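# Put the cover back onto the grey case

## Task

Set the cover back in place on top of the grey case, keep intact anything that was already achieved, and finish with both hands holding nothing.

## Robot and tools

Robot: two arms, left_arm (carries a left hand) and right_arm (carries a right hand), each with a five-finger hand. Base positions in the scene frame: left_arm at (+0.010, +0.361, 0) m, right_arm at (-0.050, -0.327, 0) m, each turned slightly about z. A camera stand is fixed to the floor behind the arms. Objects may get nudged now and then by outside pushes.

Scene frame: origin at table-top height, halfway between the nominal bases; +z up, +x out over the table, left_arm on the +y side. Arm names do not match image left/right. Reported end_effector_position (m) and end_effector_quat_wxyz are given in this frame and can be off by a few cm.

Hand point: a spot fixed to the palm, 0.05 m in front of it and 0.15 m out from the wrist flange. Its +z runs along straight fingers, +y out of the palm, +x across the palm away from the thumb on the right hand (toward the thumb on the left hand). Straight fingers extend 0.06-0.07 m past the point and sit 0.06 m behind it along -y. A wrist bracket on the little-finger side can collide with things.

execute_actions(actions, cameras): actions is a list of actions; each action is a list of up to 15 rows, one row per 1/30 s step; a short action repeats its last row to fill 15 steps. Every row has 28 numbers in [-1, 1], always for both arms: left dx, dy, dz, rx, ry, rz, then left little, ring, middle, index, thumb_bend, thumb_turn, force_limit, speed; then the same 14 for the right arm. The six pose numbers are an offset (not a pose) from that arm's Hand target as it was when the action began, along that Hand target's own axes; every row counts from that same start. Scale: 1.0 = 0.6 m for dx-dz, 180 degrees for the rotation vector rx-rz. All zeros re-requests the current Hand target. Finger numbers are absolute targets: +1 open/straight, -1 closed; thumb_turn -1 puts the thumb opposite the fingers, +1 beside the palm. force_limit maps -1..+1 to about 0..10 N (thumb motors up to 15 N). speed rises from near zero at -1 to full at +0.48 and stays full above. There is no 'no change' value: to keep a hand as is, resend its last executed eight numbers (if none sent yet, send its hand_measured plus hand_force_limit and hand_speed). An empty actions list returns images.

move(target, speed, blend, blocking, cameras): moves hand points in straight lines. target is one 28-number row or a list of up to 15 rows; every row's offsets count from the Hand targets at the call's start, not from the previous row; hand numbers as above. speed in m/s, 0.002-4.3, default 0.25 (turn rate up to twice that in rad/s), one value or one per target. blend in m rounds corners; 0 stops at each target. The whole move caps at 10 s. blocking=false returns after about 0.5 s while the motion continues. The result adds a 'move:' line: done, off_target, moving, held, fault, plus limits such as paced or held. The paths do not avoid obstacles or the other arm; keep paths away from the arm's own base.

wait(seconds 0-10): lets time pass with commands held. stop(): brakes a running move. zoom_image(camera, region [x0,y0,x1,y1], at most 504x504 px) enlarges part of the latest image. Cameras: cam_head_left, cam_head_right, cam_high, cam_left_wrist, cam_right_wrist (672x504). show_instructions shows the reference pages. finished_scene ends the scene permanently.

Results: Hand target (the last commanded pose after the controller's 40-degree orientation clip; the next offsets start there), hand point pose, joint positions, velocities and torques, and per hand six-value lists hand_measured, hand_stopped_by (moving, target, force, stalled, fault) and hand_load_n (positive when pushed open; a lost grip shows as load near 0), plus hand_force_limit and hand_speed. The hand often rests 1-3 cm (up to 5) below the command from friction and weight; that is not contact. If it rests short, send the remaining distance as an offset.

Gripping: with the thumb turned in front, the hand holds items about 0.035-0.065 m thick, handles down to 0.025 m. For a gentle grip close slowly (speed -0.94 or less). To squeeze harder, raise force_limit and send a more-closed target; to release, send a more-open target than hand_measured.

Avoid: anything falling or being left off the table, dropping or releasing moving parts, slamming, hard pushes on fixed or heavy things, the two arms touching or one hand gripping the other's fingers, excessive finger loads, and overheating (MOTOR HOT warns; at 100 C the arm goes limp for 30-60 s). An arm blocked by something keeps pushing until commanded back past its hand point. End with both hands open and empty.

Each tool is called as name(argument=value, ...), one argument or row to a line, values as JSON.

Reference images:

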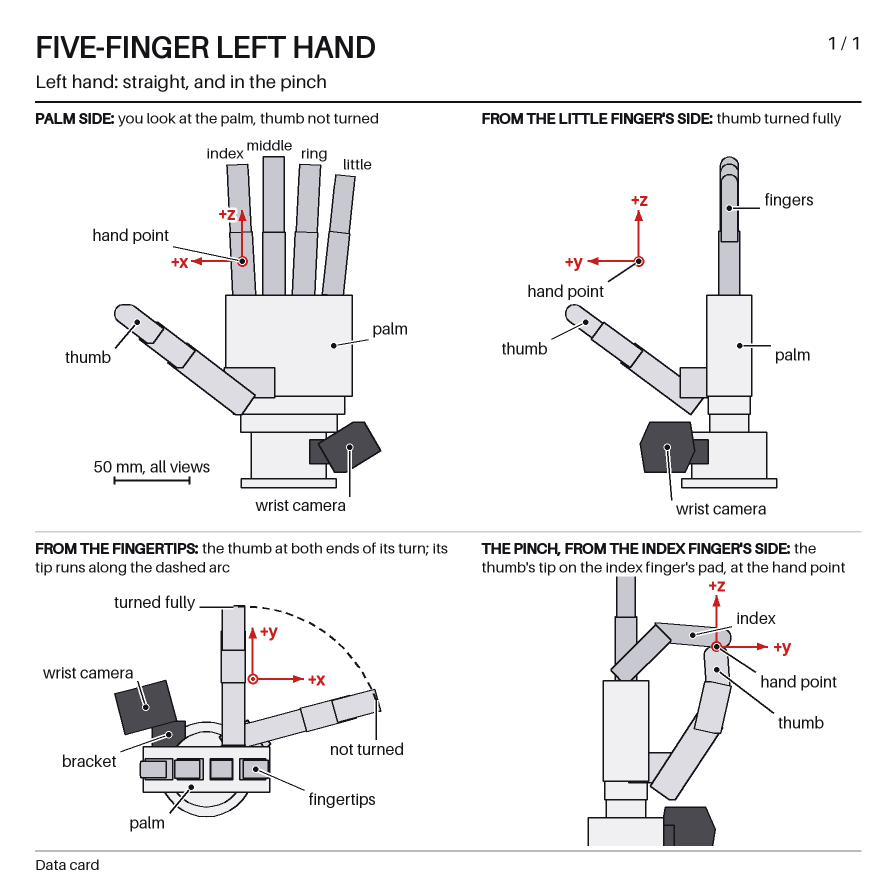

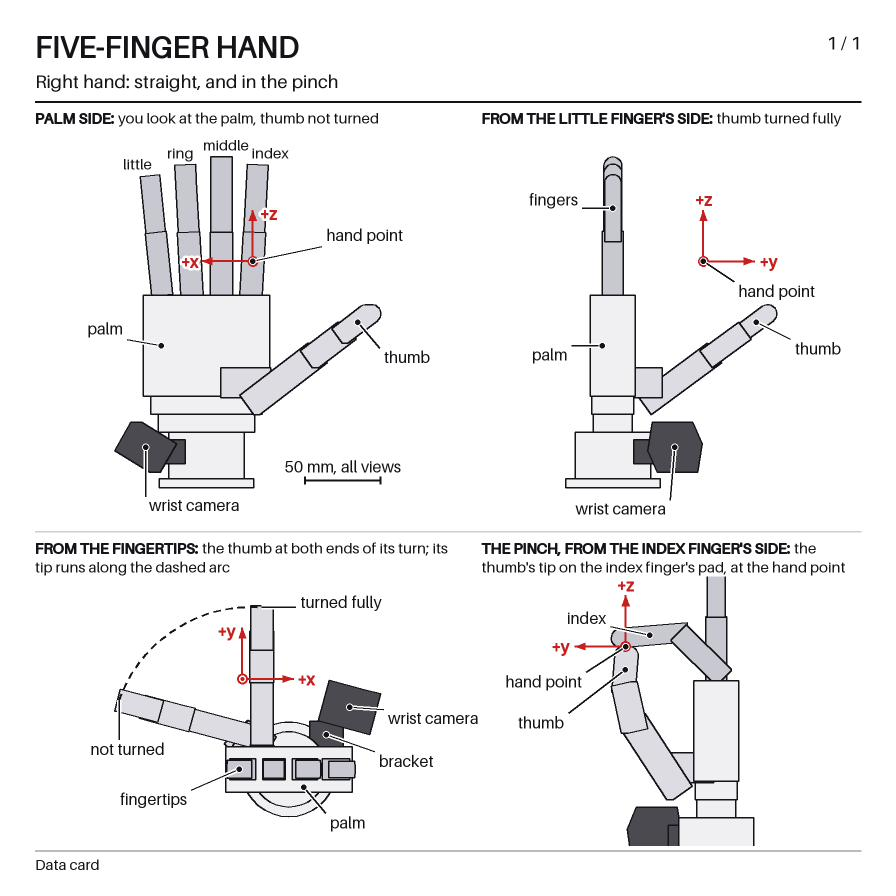

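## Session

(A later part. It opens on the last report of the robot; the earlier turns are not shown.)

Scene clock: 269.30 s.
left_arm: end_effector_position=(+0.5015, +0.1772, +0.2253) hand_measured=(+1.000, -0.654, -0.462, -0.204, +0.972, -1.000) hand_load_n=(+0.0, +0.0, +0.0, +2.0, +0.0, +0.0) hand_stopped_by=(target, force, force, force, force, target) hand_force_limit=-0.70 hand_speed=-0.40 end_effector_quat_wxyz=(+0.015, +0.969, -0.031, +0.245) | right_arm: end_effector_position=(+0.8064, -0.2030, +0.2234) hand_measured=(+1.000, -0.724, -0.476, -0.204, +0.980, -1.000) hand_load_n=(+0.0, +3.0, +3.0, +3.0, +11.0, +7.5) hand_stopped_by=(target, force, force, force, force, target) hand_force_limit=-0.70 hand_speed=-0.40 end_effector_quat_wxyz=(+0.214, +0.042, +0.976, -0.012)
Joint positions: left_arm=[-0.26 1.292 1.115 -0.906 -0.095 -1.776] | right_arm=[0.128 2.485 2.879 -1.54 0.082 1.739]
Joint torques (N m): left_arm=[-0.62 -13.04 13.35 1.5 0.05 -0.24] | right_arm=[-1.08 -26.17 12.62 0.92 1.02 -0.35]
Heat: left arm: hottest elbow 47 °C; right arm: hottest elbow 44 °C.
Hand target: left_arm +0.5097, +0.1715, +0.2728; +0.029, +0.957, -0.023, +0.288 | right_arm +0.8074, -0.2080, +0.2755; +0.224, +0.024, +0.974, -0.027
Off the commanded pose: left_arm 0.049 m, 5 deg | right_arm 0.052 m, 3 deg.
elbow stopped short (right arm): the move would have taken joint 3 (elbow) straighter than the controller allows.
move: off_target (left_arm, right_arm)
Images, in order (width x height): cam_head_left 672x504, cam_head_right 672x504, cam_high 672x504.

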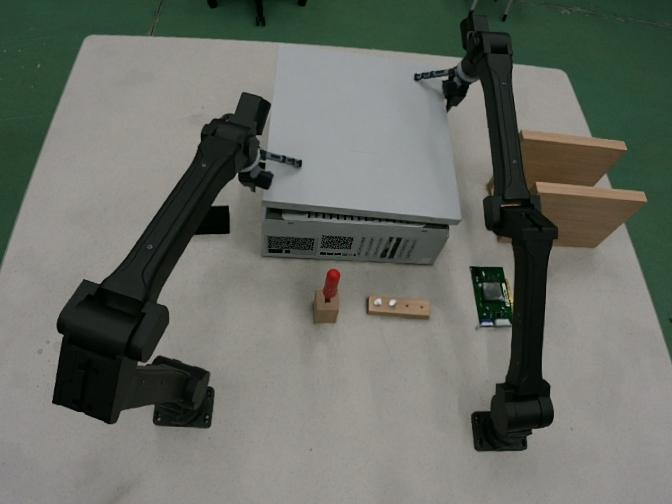

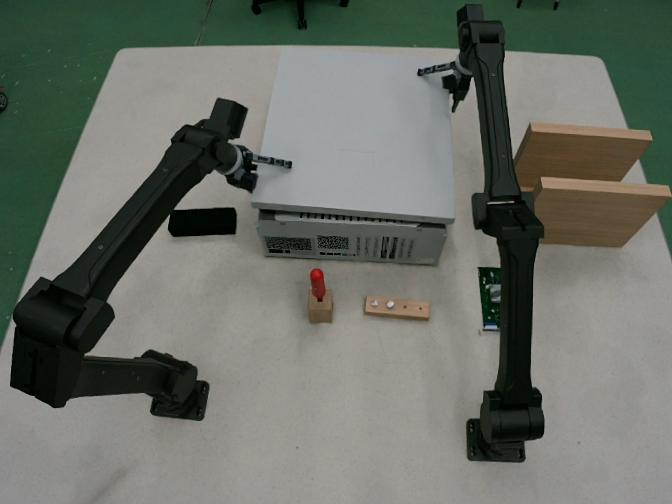

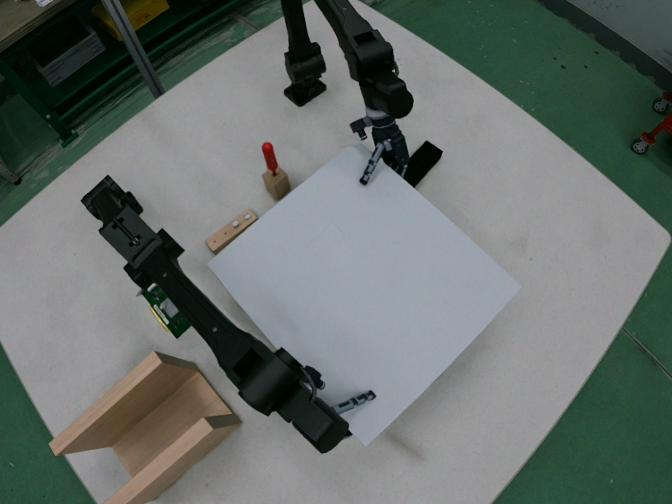

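move(
  target=[-0.035, -0.0008, 0.0368, 0.0021, 0, -0.0032, 1, -1, -0.7, -0.4, 0, -1, -0.7, -0.4, 0.0012, 0.0055, -0.0008, -0.0017, 0, -0.0035, 1, -1, -0.7, -0.4, 0, -1, -0.7, -0.4],
  speed=0.05,
  cameras=["cam_head_left", "cam_head_right"],
)

Scene clock: 278.60 s.
left_arm: end_effector_position=(+0.4924, +0.1754, +0.2054) hand_measured=(+1.000, -0.654, -0.462, -0.204, +0.972, -1.000) hand_load_n=(+0.0, +0.0, +0.0, +2.0, +0.0, +0.0) hand_stopped_by=(target, force, force, force, force, target) hand_force_limit=-0.70 hand_speed=-0.40 end_effector_quat_wxyz=(+0.014, +0.970, -0.027, +0.243) | right_arm: end_effector_position=(+0.8039, -0.2003, +0.2220) hand_measured=(+1.000, -0.722, -0.476, -0.204, +0.980, -1.000) hand_load_n=(+0.0, +7.5, +1.0, +0.0, +8.5, +6.0) hand_stopped_by=(target, force, force, force, force, target) hand_force_limit=-0.70 hand_speed=-0.40 end_effector_quat_wxyz=(+0.212, +0.028, +0.977, -0.016)
Joint positions: left_arm=[-0.274 1.283 1.056 -0.863 -0.104 -1.795] | right_arm=[0.131 2.485 2.879 -1.545 0.086 1.713]
Joint torques (N m): left_arm=[-0.38 -11.58 11.73 2.48 -0.07 -0.21] | right_arm=[-1.08 -26.23 12.59 1.03 0.69 -0.2]
Heat: left arm: hottest elbow 47 °C; right arm: hottest elbow 43 °C.
Hand target: left_arm +0.5043, +0.1710, +0.2427; +0.027, +0.957, -0.017, +0.287 | right_arm +0.8068, -0.2046, +0.2754; +0.224, +0.018, +0.974, -0.026
Off the commanded pose: left_arm 0.040 m, 6 deg | right_arm 0.054 m, 2 deg.
elbow stopped short (right arm): the move would have taken joint 3 (elbow) straighter than the controller allows.
move: off_target (left_arm, right_arm)
Images, in order (width x height): cam_head_left 672x504, cam_head_right 672x504.

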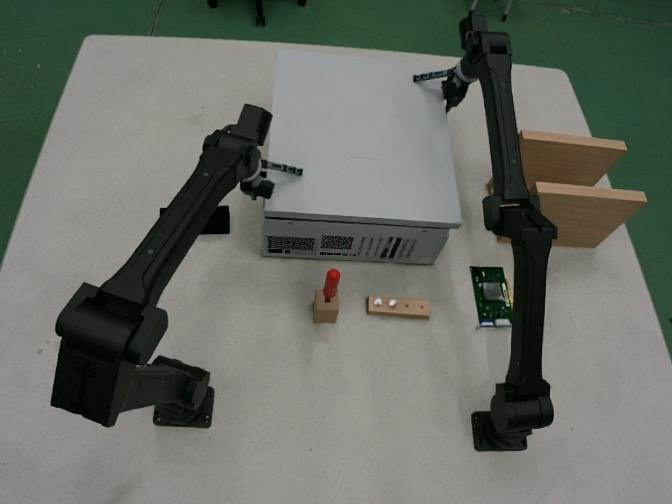

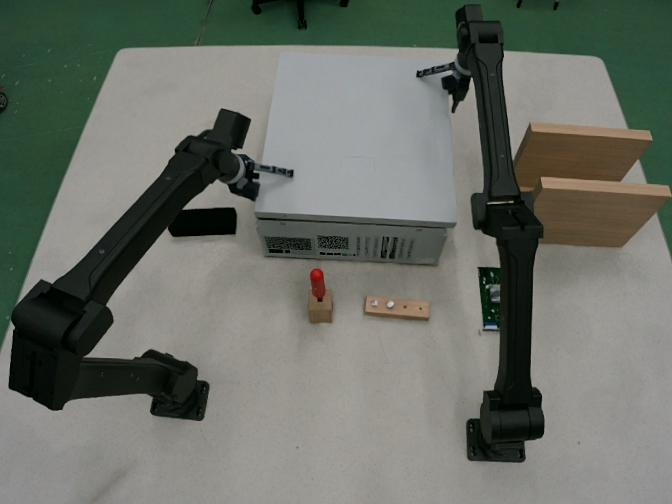

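zoom_image(
  camera="cam_head_left",
  region=[250, 185, 310, 245],
)

zoom_image(
  camera="cam_head_left",
  region=[415, 200, 475, 260],
)

zoom_image(
  camera="cam_head_right",
  region=[245, 185, 305, 245],
)

zoom_image(
  camera="cam_head_right",
  region=[410, 200, 470, 260],
)

Scaled by 8.400 from the camera's 672x504 image, which has a finer 960x720 frame.

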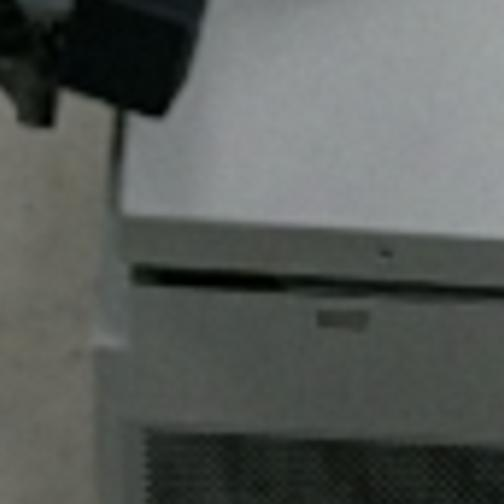

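Scaled by 8.400 from the camera's 672x504 image, which has a finer 960x720 frame.

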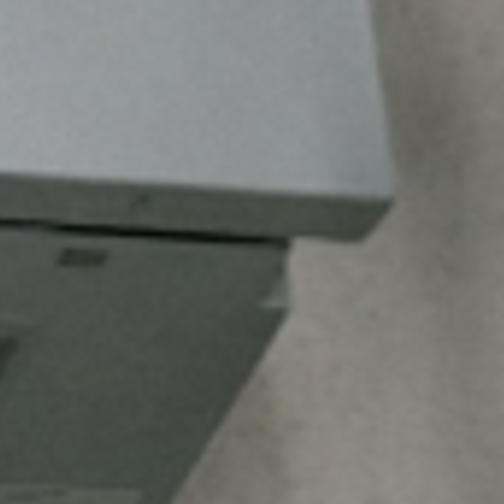

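Scaled by 8.400 from the camera's 672x504 image, which has a finer 960x720 frame.

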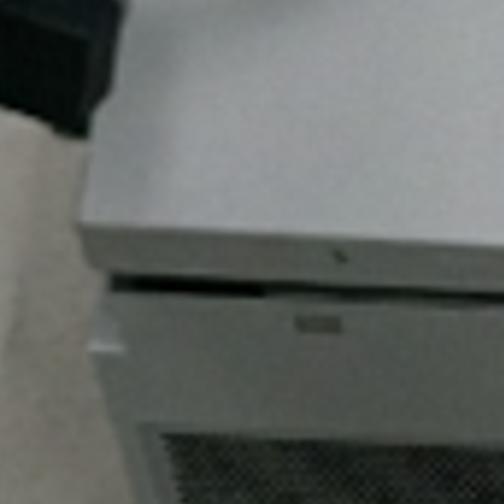

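Scaled by 8.400 from the camera's 672x504 image, which has a finer 960x720 frame.

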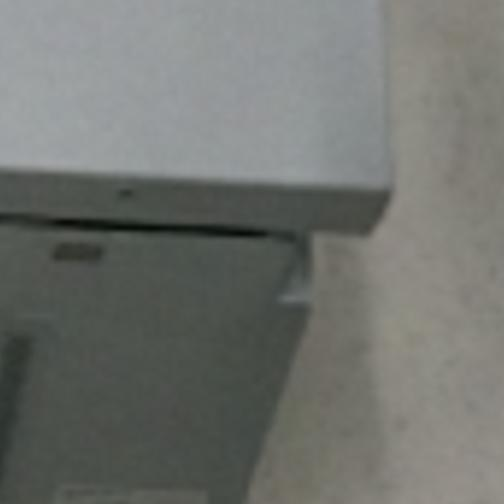

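zoom_image(
  camera="cam_head_left",
  region=[255, 205, 285, 235],
)

zoom_image(
  camera="cam_head_left",
  region=[440, 215, 470, 245],
)

zoom_image(
  camera="cam_head_right",
  region=[248, 205, 278, 235],
)

zoom_image(
  camera="cam_head_right",
  region=[435, 215, 465, 245],
)

Scaled by 16.800 from the camera's 672x504 image, which has a finer 960x720 frame.

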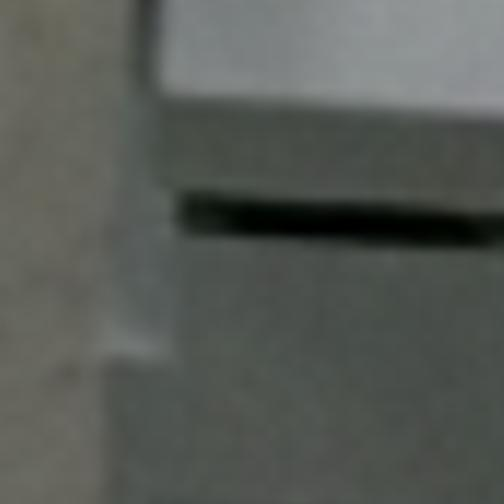

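Scaled by 16.800 from the camera's 672x504 image, which has a finer 960x720 frame.

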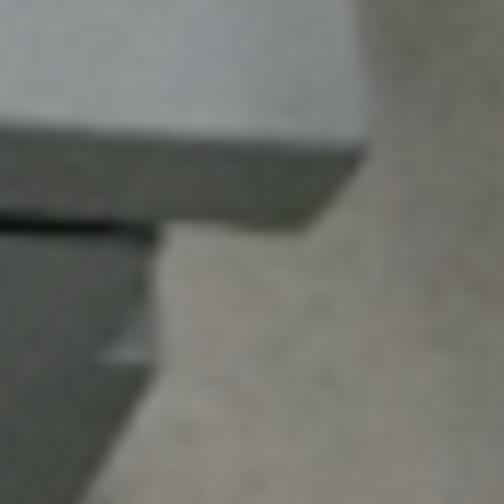

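Scaled by 16.800 from the camera's 672x504 image, which has a finer 960x720 frame.

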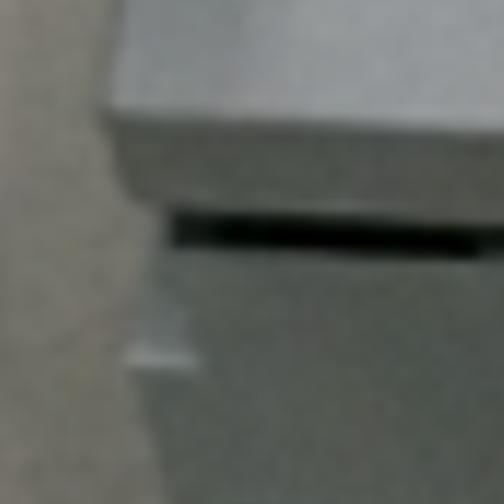

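Scaled by 16.800 from the camera's 672x504 image, which has a finer 960x720 frame.

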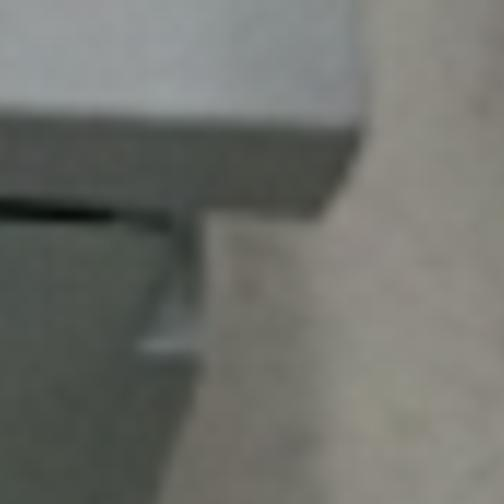

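move(
  target=[0.0009, -0.0192, -0.0003, 0, 0, 0, 1, -1, -0.7, -0.4, 0, -1, -0.7, -0.4, -0.0009, 0.0192, -0.0005, 0, 0, 0, 1, -1, -0.7, -0.4, 0, -1, -0.7, -0.4],
  speed=0.05,
  cameras=["cam_head_left", "cam_head_right"],
)

zoom_image(
  camera="cam_head_left",
  region=[255, 205, 285, 235],
)

zoom_image(
  camera="cam_head_left",
  region=[440, 215, 470, 245],
)

zoom_image(
  camera="cam_head_right",
  region=[248, 205, 278, 235],
)

zoom_image(
  camera="cam_head_right",
  region=[435, 215, 465, 245],
)

Scene clock: 285.03 s.
left_arm: end_effector_position=(+0.4902, +0.1810, +0.2024) hand_measured=(+1.000, -0.654, -0.462, -0.204, +0.972, -1.000) hand_load_n=(+0.0, +0.0, +0.0, +2.0, +0.0, +0.0) hand_stopped_by=(target, force, force, force, force, target) hand_force_limit=-0.70 hand_speed=-0.40 end_effector_quat_wxyz=(+0.014, +0.971, -0.025, +0.239) | right_arm: end_effector_position=(+0.8028, -0.1931, +0.2218) hand_measured=(+1.000, -0.722, -0.476, -0.204, +0.980, -1.000) hand_load_n=(+0.0, +7.5, +1.0, +0.0, +7.5, +7.5) hand_stopped_by=(target, force, force, force, force, target) hand_force_limit=-0.70 hand_speed=-0.40 end_effector_quat_wxyz=(+0.213, +0.024, +0.977, -0.019)
Joint positions: left_arm=[-0.262 1.278 1.045 -0.863 -0.097 -1.79] | right_arm=[0.141 2.485 2.879 -1.545 0.094 1.713]
Joint torques (N m): left_arm=[0.56 -11.87 11.92 2.61 0.18 0.1] | right_arm=[-0.79 -26.11 12.56 1.28 0.61 -0.07]
Heat: left arm: hottest elbow 47 °C; right arm: hottest elbow 43 °C.
Hand target: left_arm +0.5052, +0.1824, +0.2427; +0.027, +0.957, -0.017, +0.288 | right_arm +0.8077, -0.1933, +0.2755; +0.224, +0.018, +0.974, -0.026
Off the commanded pose: left_arm 0.043 m, 6 deg | right_arm 0.054 m, 2 deg.
elbow stopped short (right arm): the move would have taken joint 3 (elbow) straighter than the controller allows.
move: off_target (left_arm, right_arm)
Images, in order (width x height): cam_head_left 672x504, cam_head_right 672x504.

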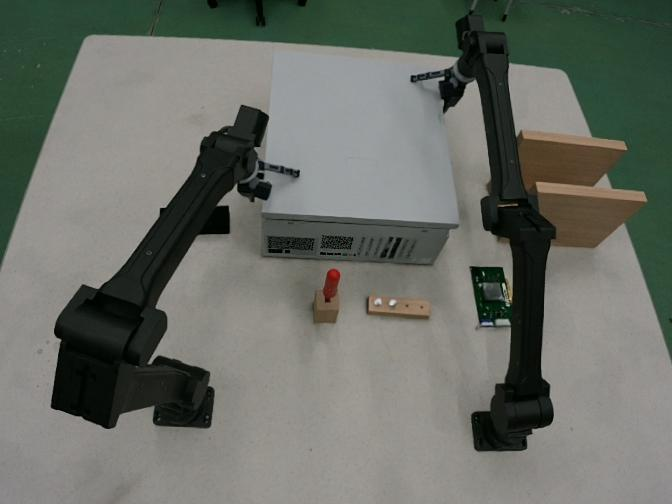

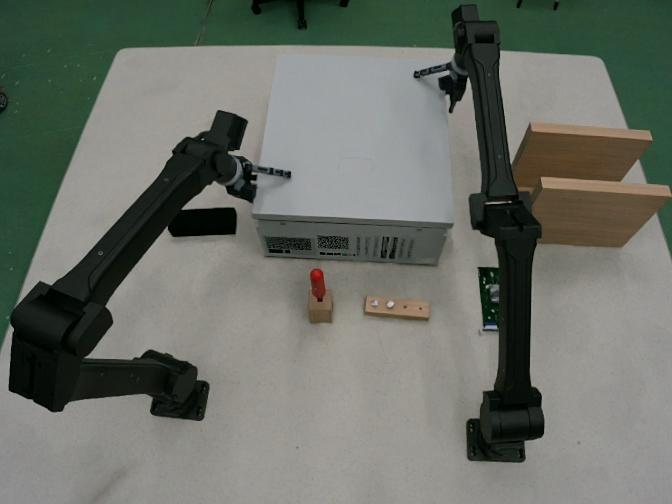

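Scaled by 16.800 from the camera's 672x504 image, which has a finer 960x720 frame.

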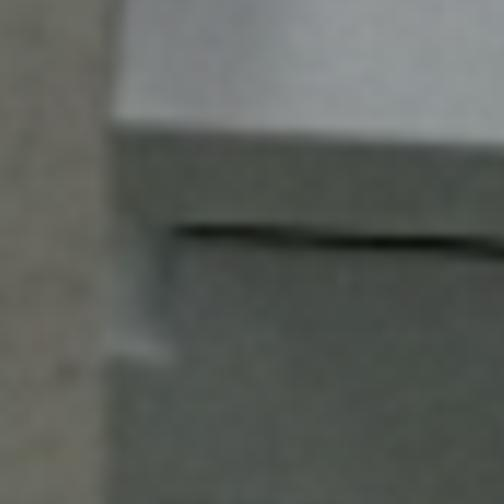

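Scaled by 16.800 from the camera's 672x504 image, which has a finer 960x720 frame.

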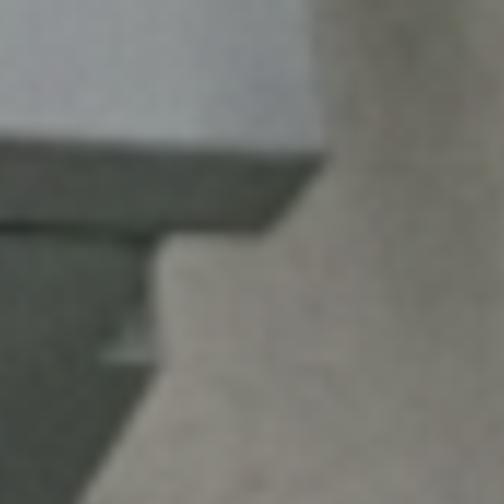

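Scaled by 16.800 from the camera's 672x504 image, which has a finer 960x720 frame.

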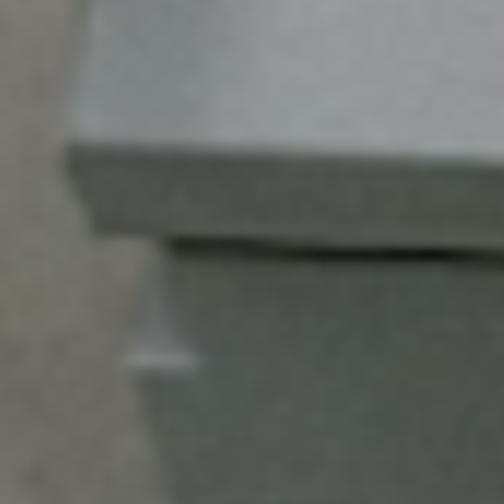

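Scaled by 16.800 from the camera's 672x504 image, which has a finer 960x720 frame.

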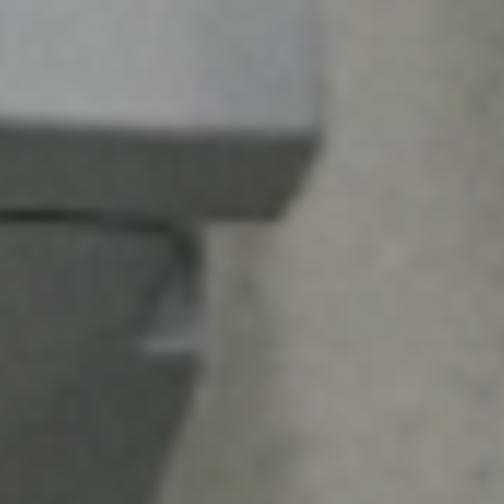

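wait(
  seconds=0,
  cameras=["all"],
)

Scene clock: 286.73 s.
left_arm: end_effector_position=(+0.4902, +0.1810, +0.2023) hand_measured=(+1.000, -0.654, -0.462, -0.204, +0.972, -1.000) hand_load_n=(+0.0, +0.0, +0.0, +2.0, +0.0, -0.5) hand_stopped_by=(target, force, force, force, force, target) hand_force_limit=-0.70 hand_speed=-0.40 end_effector_quat_wxyz=(+0.014, +0.970, -0.025, +0.239) | right_arm: end_effector_position=(+0.8028, -0.1931, +0.2218) hand_measured=(+1.000, -0.722, -0.476, -0.204, +0.980, -1.000) hand_load_n=(+0.0, +7.5, +1.0, +0.5, +8.0, +7.5) hand_stopped_by=(target, force, force, force, force, target) hand_force_limit=-0.70 hand_speed=-0.40 end_effector_quat_wxyz=(+0.213, +0.024, +0.977, -0.019)
Joint positions: left_arm=[-0.262 1.278 1.045 -0.863 -0.097 -1.79] | right_arm=[0.141 2.485 2.879 -1.545 0.094 1.713]
Joint torques (N m): left_arm=[0.03 -12.04 12 2.69 0.1 0.06] | right_arm=[-0.85 -26.11 12.56 1.26 0.61 -0.08]
Heat: left arm: hottest elbow 47 °C; right arm: hottest elbow 43 °C.
Hand target: left_arm +0.5052, +0.1824, +0.2427; +0.027, +0.957, -0.017, +0.288 | right_arm +0.8077, -0.1933, +0.2755; +0.224, +0.018, +0.974, -0.026
Off the commanded pose: left_arm 0.043 m, 6 deg | right_arm 0.054 m, 2 deg.

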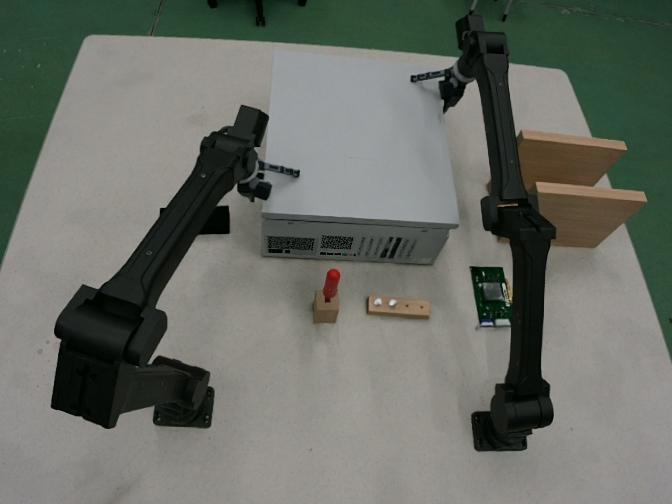

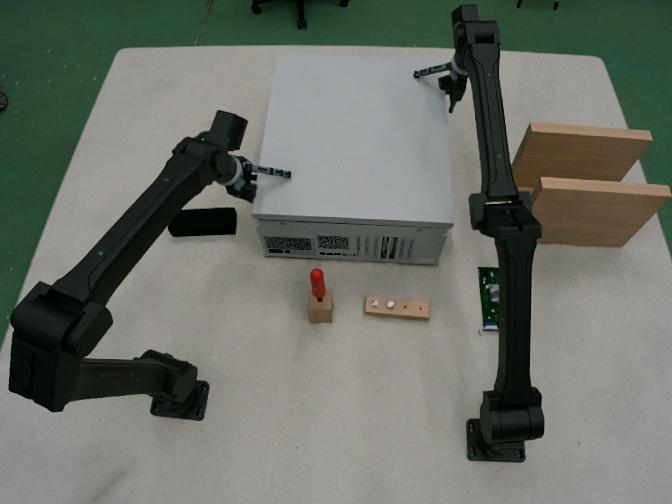

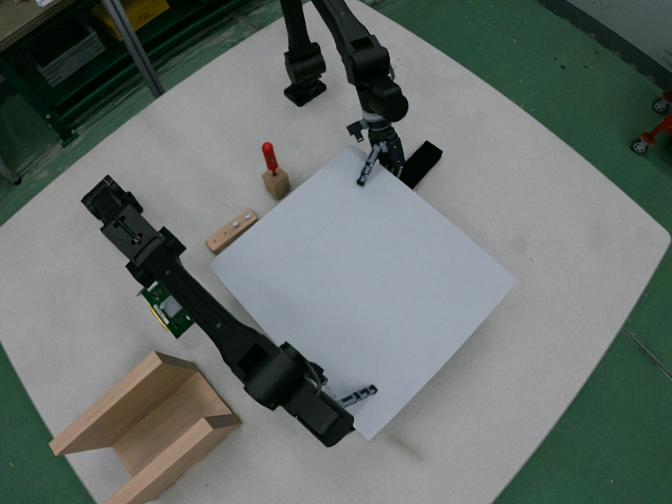

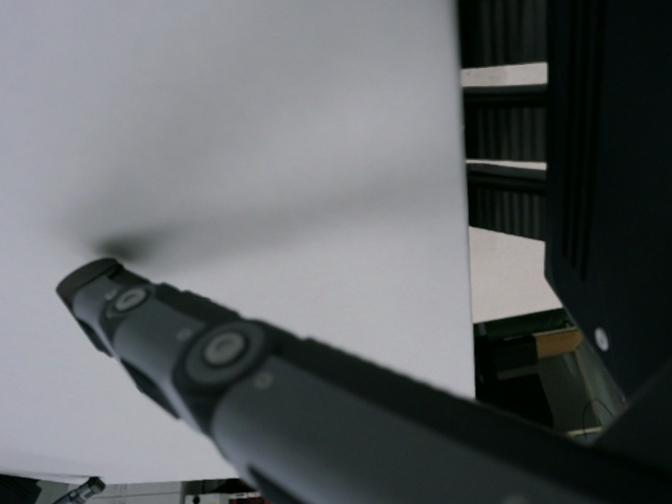

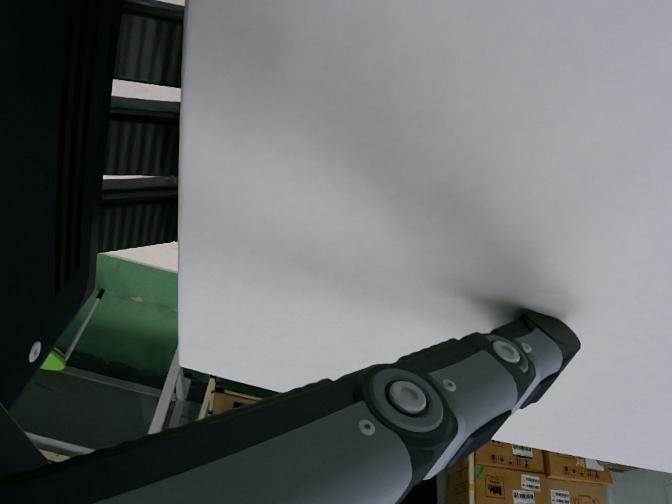

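move(
  target=[0.0442, 0.0034, -0.0666, 0, 0, 0, 1, -1, -0.7, -0.4, 0, -1, -0.7, -0.4, -0.0073, -0.0007, -0.015, 0, 0, 0, 1, -1, -0.7, -0.4, 0, -1, -0.7, -0.4],
  speed=0.05,
  cameras=["cam_head_left", "cam_left_wrist"],
)

Scene clock: 294.30 s.
left_arm: end_effector_position=(+0.4789, +0.1837, +0.2178) hand_measured=(+1.000, -0.654, -0.462, -0.204, +0.972, -1.000) hand_load_n=(-0.5, +0.0, +0.0, +2.5, +0.0, +0.0) hand_stopped_by=(target, force, force, force, force, target) hand_force_limit=-0.70 hand_speed=-0.40 end_effector_quat_wxyz=(+0.011, +0.974, -0.027, +0.224) | right_arm: end_effector_position=(+0.8011, -0.1840, +0.2245) hand_measured=(+1.000, -0.722, -0.476, -0.204, +0.980, -1.000) hand_load_n=(+0.0, +4.0, +3.0, +2.0, +9.5, +6.5) hand_stopped_by=(target, force, force, force, force, target) hand_force_limit=-0.70 hand_speed=-0.40 end_effector_quat_wxyz=(+0.214, +0.019, +0.977, -0.015)
Joint positions: left_arm=[-0.262 1.255 1.081 -0.954 -0.094 -1.789] | right_arm=[0.151 2.482 2.879 -1.545 0.089 1.714]
Joint torques (N m): left_arm=[0.32 -11.87 17.65 0.91 0.06 0] | right_arm=[-1.44 -26.7 12.55 1.44 0.82 -0.06]
Heat: left arm: hottest elbow 47 °C; right arm: hottest elbow 43 °C.
Hand target: left_arm +0.5052, +0.1824, +0.2907; +0.027, +0.957, -0.017, +0.287 | right_arm +0.8076, -0.1930, +0.2854; +0.224, +0.017, +0.974, -0.026
Off the commanded pose: left_arm 0.078 m, 8 deg | right_arm 0.062 m, 2 deg.
elbow stopped short (right arm): the move would have taken joint 3 (elbow) straighter than the controller allows.
move: off_target (left_arm, right_arm)
Images, in order (width x height): cam_head_left 672x504, cam_left_wrist 672x504.

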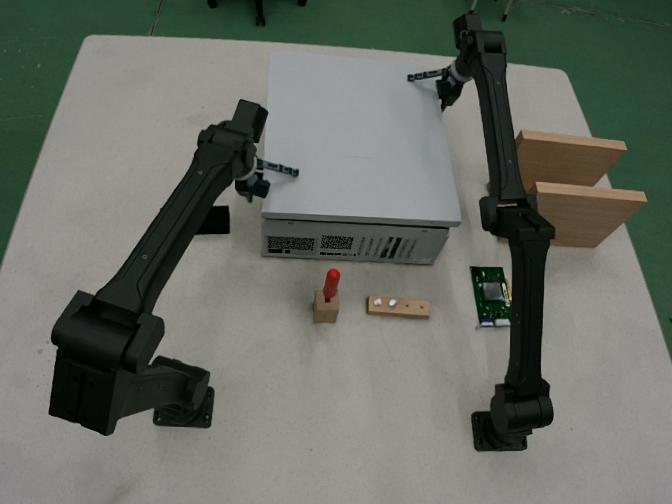

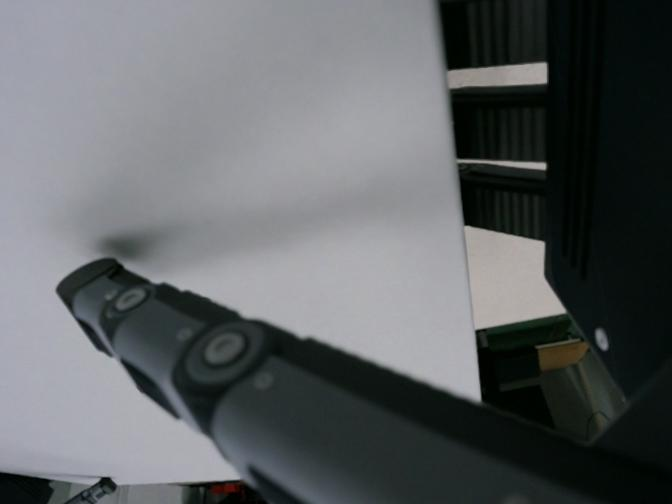

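move(
  target=[0.035, -0.0005, -0.0167, 0, 0, 0, 1, -1, -0.7, -0.4, 0, -1, -0.7, -0.4, -0.0002, -0.008, 0.0005, 0, 0, 0, 1, -1, -0.7, -0.4, 0, -1, -0.7, -0.4],
  speed=0.05,
  cameras=["cam_head_left"],
)

Scene clock: 296.37 s.
left_arm: end_effector_position=(+0.4861, +0.1881, +0.2385) hand_measured=(+1.000, -0.654, -0.462, -0.204, +0.972, -1.000) hand_load_n=(+0.0, +0.0, +0.0, +2.5, +0.0, +0.0) hand_stopped_by=(target, force, force, force, force, target) hand_force_limit=-0.70 hand_speed=-0.40 end_effector_quat_wxyz=(+0.009, +0.974, -0.025, +0.224) | right_arm: end_effector_position=(+0.8010, -0.1832, +0.2325) hand_measured=(+1.000, -0.724, -0.476, -0.204, +0.980, -1.000) hand_load_n=(+0.0, +1.5, +3.0, +5.0, +10.5, +11.5) hand_stopped_by=(target, force, force, force, force, target) hand_force_limit=-0.70 hand_speed=-0.40 end_effector_quat_wxyz=(+0.218, +0.029, +0.976, -0.008)
Joint positions: left_arm=[-0.248 1.262 1.143 -1.009 -0.094 -1.779] | right_arm=[0.15 2.473 2.879 -1.545 0.079 1.735]
Joint torques (N m): left_arm=[0.21 -9.7 18.65 1.43 0.28 0.02] | right_arm=[-1.9 -26.05 12.55 1.48 1.13 -0.3]
Heat: left arm: hottest elbow 48 °C; right arm: hottest elbow 43 °C.
Hand target: left_arm +0.5172, +0.1829, +0.3105; +0.027, +0.957, -0.017, +0.287 | right_arm +0.8076, -0.1979, +0.2857; +0.224, +0.018, +0.974, -0.026
Off the commanded pose: left_arm 0.079 m, 8 deg | right_arm 0.055 m, 3 deg.
elbow stopped short (right arm): the move would have taken joint 3 (elbow) straighter than the controller allows.
move: off_target (left_arm, right_arm)
Images, in order (width x height): cam_head_left 672x504.

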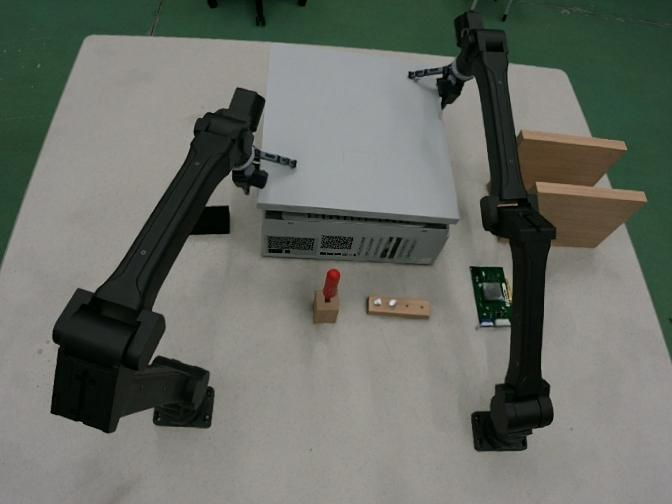

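move(
  target=[0.0194, 0.004, -0.0112, 0, 0, 0, 1, -1, -0.7, -0.4, 0, -1, -0.7, -0.4, -0.0002, -0.005, 0.0005, 0, 0, 0, 1, -1, -0.7, -0.4, 0, -1, -0.7, -0.4],
  speed=0.05,
  cameras=["cam_head_left"],
)

Scene clock: 298.07 s.
left_arm: end_effector_position=(+0.4919, +0.1865, +0.2470) hand_measured=(+1.000, -0.654, -0.462, -0.204, +0.972, -1.000) hand_load_n=(+0.0, +0.0, +0.5, +2.5, +0.0, +0.0) hand_stopped_by=(target, force, force, force, force, target) hand_force_limit=-0.70 hand_speed=-0.40 end_effector_quat_wxyz=(+0.008, +0.975, -0.025, +0.220) | right_arm: end_effector_position=(+0.8019, -0.1880, +0.2340) hand_measured=(+1.000, -0.724, -0.476, -0.204, +0.980, -1.000) hand_load_n=(+0.0, +0.5, +2.5, +6.5, +11.0, +14.5) hand_stopped_by=(target, force, force, force, force, target) hand_force_limit=-0.70 hand_speed=-0.40 end_effector_quat_wxyz=(+0.218, +0.034, +0.975, -0.006)
Joint positions: left_arm=[-0.248 1.28 1.183 -1.04 -0.093 -1.779] | right_arm=[0.144 2.472 2.879 -1.545 0.076 1.741]
Joint torques (N m): left_arm=[-0.15 -10.29 18.92 1.44 0.29 -0.09] | right_arm=[-1.73 -25.88 12.55 1.5 1.19 -0.38]
Heat: left arm: hottest elbow 48 °C; right arm: hottest elbow 43 °C.
Hand target: left_arm +0.5233, +0.1808, +0.3228; +0.027, +0.957, -0.017, +0.288 | right_arm +0.8078, -0.2009, +0.2853; +0.224, +0.018, +0.974, -0.026
Off the commanded pose: left_arm 0.082 m, 8 deg | right_arm 0.054 m, 3 deg.
elbow stopped short (right arm): the move would have taken joint 3 (elbow) straighter than the controller allows.
move: off_target (left_arm, right_arm)
Images, in order (width x height): cam_head_left 672x504.

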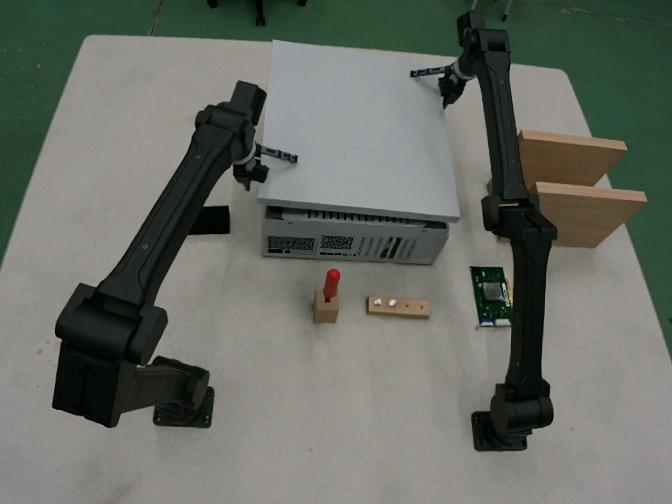

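move(
  target=[0, 0, 0, 0, 0, 0, 1, 1, -0.7, -0.4, 0, -1, -0.7, -0.8, 0, 0, 0, 0, 0, 0, 1, -1, -0.7, -0.4, 0, -1, -0.7, -0.4],
  speed=0.05,
  cameras=["cam_head_left", "cam_left_wrist"],
)

Scene clock: 301.70 s.
left_arm: end_effector_position=(+0.4918, +0.1866, +0.2471) hand_measured=(+1.000, +1.000, -0.462, -0.204, +0.972, -1.000) hand_load_n=(+0.0, +0.0, +0.5, +3.0, +0.0, +0.0) hand_stopped_by=(target, target, force, force, force, target) hand_force_limit=-0.70 hand_speed=-0.80 end_effector_quat_wxyz=(+0.008, +0.975, -0.025, +0.220) | right_arm: end_effector_position=(+0.8019, -0.1880, +0.2340) hand_measured=(+1.000, -0.724, -0.476, -0.204, +0.980, -1.000) hand_load_n=(+0.0, +1.0, +2.5, +6.5, +11.5, +14.5) hand_stopped_by=(target, force, force, force, force, target) hand_force_limit=-0.70 hand_speed=-0.40 end_effector_quat_wxyz=(+0.218, +0.034, +0.975, -0.006)
Joint positions: left_arm=[-0.248 1.28 1.184 -1.041 -0.093 -1.779] | right_arm=[0.144 2.472 2.879 -1.545 0.076 1.741]
Joint torques (N m): left_arm=[0.26 -11.16 19.02 1.39 0.26 0] | right_arm=[-1.61 -25.88 12.55 1.5 1.19 -0.39]
Heat: left arm: hottest elbow 51 °C; right arm: hottest elbow 43 °C.
Hand target: left_arm +0.5232, +0.1808, +0.3228; +0.027, +0.957, -0.017, +0.287 | right_arm +0.8078, -0.2010, +0.2853; +0.224, +0.018, +0.974, -0.026
Off the commanded pose: left_arm 0.082 m, 8 deg | right_arm 0.053 m, 3 deg.
elbow stopped short (right arm): the move would have taken joint 3 (elbow) straighter than the controller allows.
move: off_target (left_arm, right_arm)
Images, in order (width x height): cam_head_left 672x504, cam_left_wrist 672x504.

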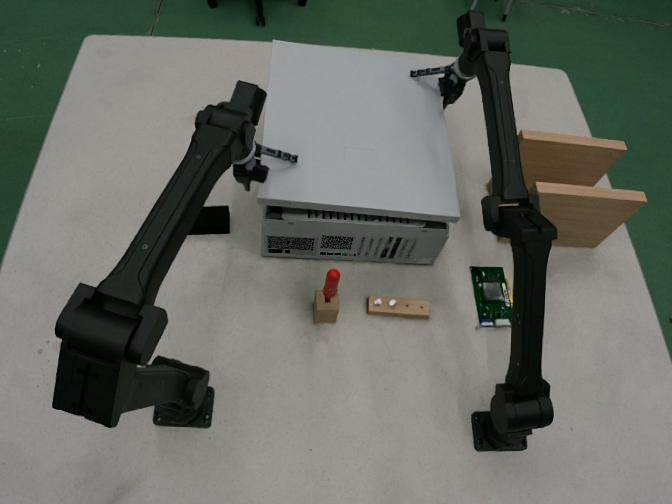

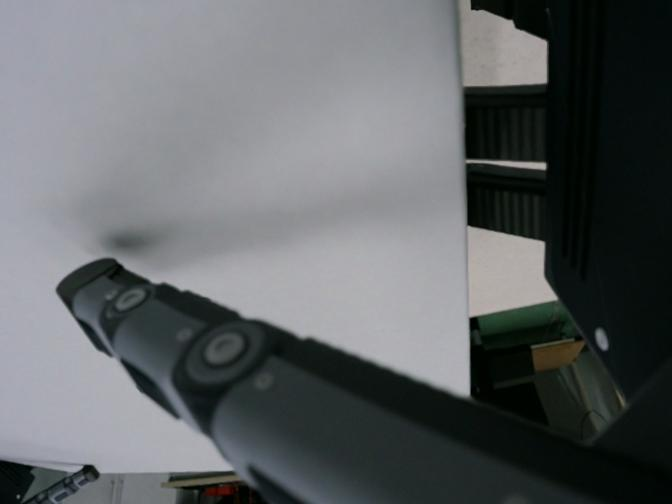

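move(
  target=[0, 0, 0, 0, 0, 0, 1, 1, 1, -0.4, 0, -1, -0.7, -0.8, 0, 0, 0, 0, 0, 0, 1, -1, -0.7, -0.4, 0, -1, -0.7, -0.4],
  speed=0.05,
  cameras=["cam_head_left", "cam_left_wrist"],
)

Scene clock: 304.97 s.
left_arm: end_effector_position=(+0.4918, +0.1866, +0.2471) hand_measured=(+1.000, +1.000, +1.000, -0.204, +0.972, -1.000) hand_load_n=(+0.0, +0.5, +0.0, +2.5, +0.0, -0.5) hand_stopped_by=(target, target, target, force, force, target) hand_force_limit=-0.70 hand_speed=-0.80 end_effector_quat_wxyz=(+0.008, +0.975, -0.025, +0.220) | right_arm: end_effector_position=(+0.8019, -0.1880, +0.2340) hand_measured=(+1.000, -0.724, -0.476, -0.204, +0.980, -1.000) hand_load_n=(+0.0, +1.0, +2.5, +6.5, +11.5, +14.5) hand_stopped_by=(target, force, force, force, force, target) hand_force_limit=-0.70 hand_speed=-0.40 end_effector_quat_wxyz=(+0.218, +0.034, +0.975, -0.006)
Joint positions: left_arm=[-0.248 1.28 1.184 -1.041 -0.093 -1.779] | right_arm=[0.144 2.472 2.879 -1.545 0.076 1.741]
Joint torques (N m): left_arm=[-0.09 -10.52 19.11 1.55 0.18 0.03] | right_arm=[-1.79 -25.88 12.53 1.5 1.19 -0.38]
Heat: left arm: hottest elbow 54 °C; right arm: hottest elbow 43 °C.
Hand target: left_arm +0.5232, +0.1808, +0.3228; +0.027, +0.957, -0.017, +0.287 | right_arm +0.8078, -0.2010, +0.2853; +0.224, +0.018, +0.974, -0.026
Off the commanded pose: left_arm 0.082 m, 8 deg | right_arm 0.053 m, 3 deg.
elbow stopped short (right arm): the move would have taken joint 3 (elbow) straighter than the controller allows.
move: off_target (left_arm, right_arm)
Images, in order (width x height): cam_head_left 672x504, cam_left_wrist 672x504.

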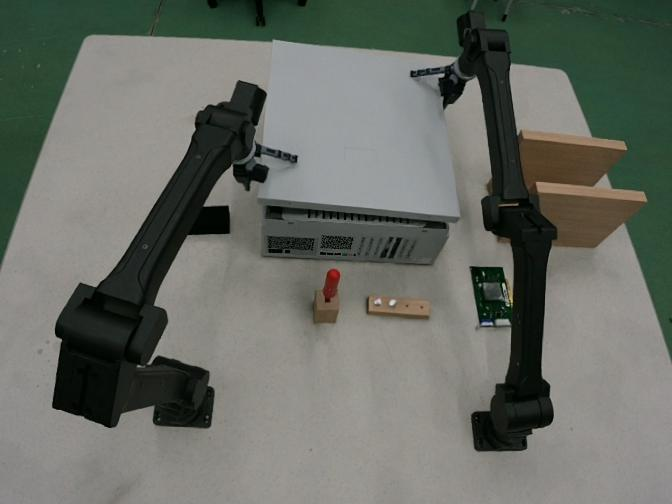

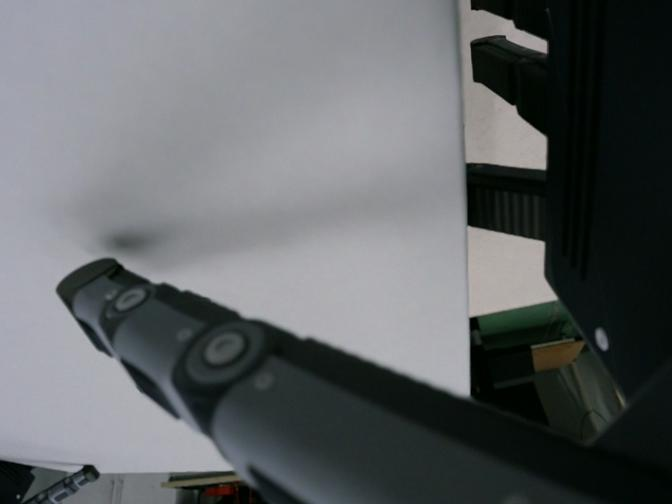

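move(
  target=[-0.0005, -0.03, -0.0018, 0, 0, 0, 1, 1, 1, -0.4, 0, -1, -0.7, -0.8, 0, 0, 0, 0, 0, 0, 1, -1, -0.7, -0.4, 0, -1, -0.7, -0.4],
  speed=0.04,
  cameras=["cam_head_left", "cam_left_wrist"],
)

Scene clock: 310.57 s.
left_arm: end_effector_position=(+0.4925, +0.1937, +0.2471) hand_measured=(+1.000, +1.000, +1.000, -0.204, +0.972, -1.000) hand_load_n=(+0.0, +0.0, +0.0, +2.5, +0.0, +0.0) hand_stopped_by=(target, target, target, force, force, target) hand_force_limit=-0.70 hand_speed=-0.80 end_effector_quat_wxyz=(+0.014, +0.975, -0.033, +0.217) | right_arm: end_effector_position=(+0.8015, -0.1847, +0.2343) hand_measured=(+1.000, -0.724, -0.476, -0.204, +0.980, -1.000) hand_load_n=(+0.0, +2.0, +3.0, +4.5, +11.5, +15.0) hand_stopped_by=(target, force, force, force, force, target) hand_force_limit=-0.70 hand_speed=-0.40 end_effector_quat_wxyz=(+0.218, +0.034, +0.975, -0.003)
Joint positions: left_arm=[-0.22 1.28 1.184 -1.041 -0.064 -1.741] | right_arm=[0.147 2.472 2.879 -1.545 0.07 1.744]
Joint torques (N m): left_arm=[1.79 -11.75 17.91 1.37 0.04 -0.05] | right_arm=[-2.02 -25.82 12.55 1.51 1.42 -0.4]
Heat: left arm: hottest elbow 57 °C; right arm: hottest elbow 43 °C.
Hand target: left_arm +0.5232, +0.1987, +0.3227; +0.027, +0.957, -0.017, +0.287 | right_arm +0.8078, -0.2009, +0.2853; +0.224, +0.018, +0.974, -0.026
Off the commanded pose: left_arm 0.082 m, 9 deg | right_arm 0.054 m, 3 deg.
elbow stopped short (right arm): the move would have taken joint 3 (elbow) straighter than the controller allows.
move: off_target (left_arm, right_arm)
Images, in order (width x height): cam_head_left 672x504, cam_left_wrist 672x504.

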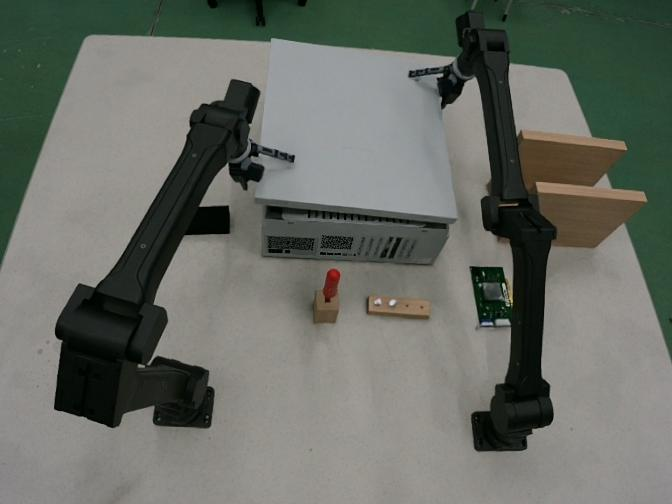

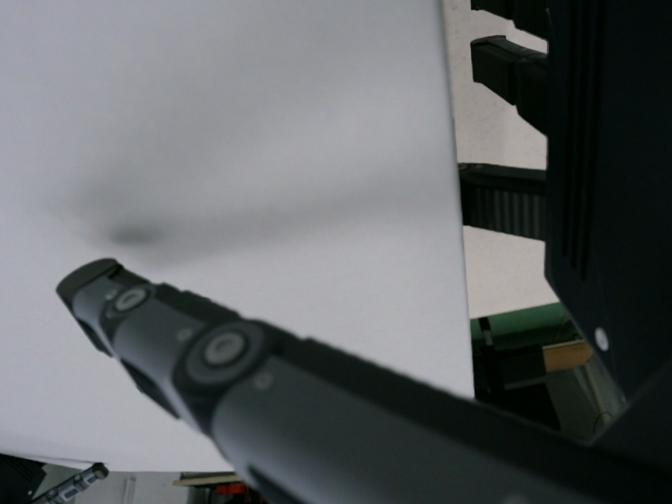

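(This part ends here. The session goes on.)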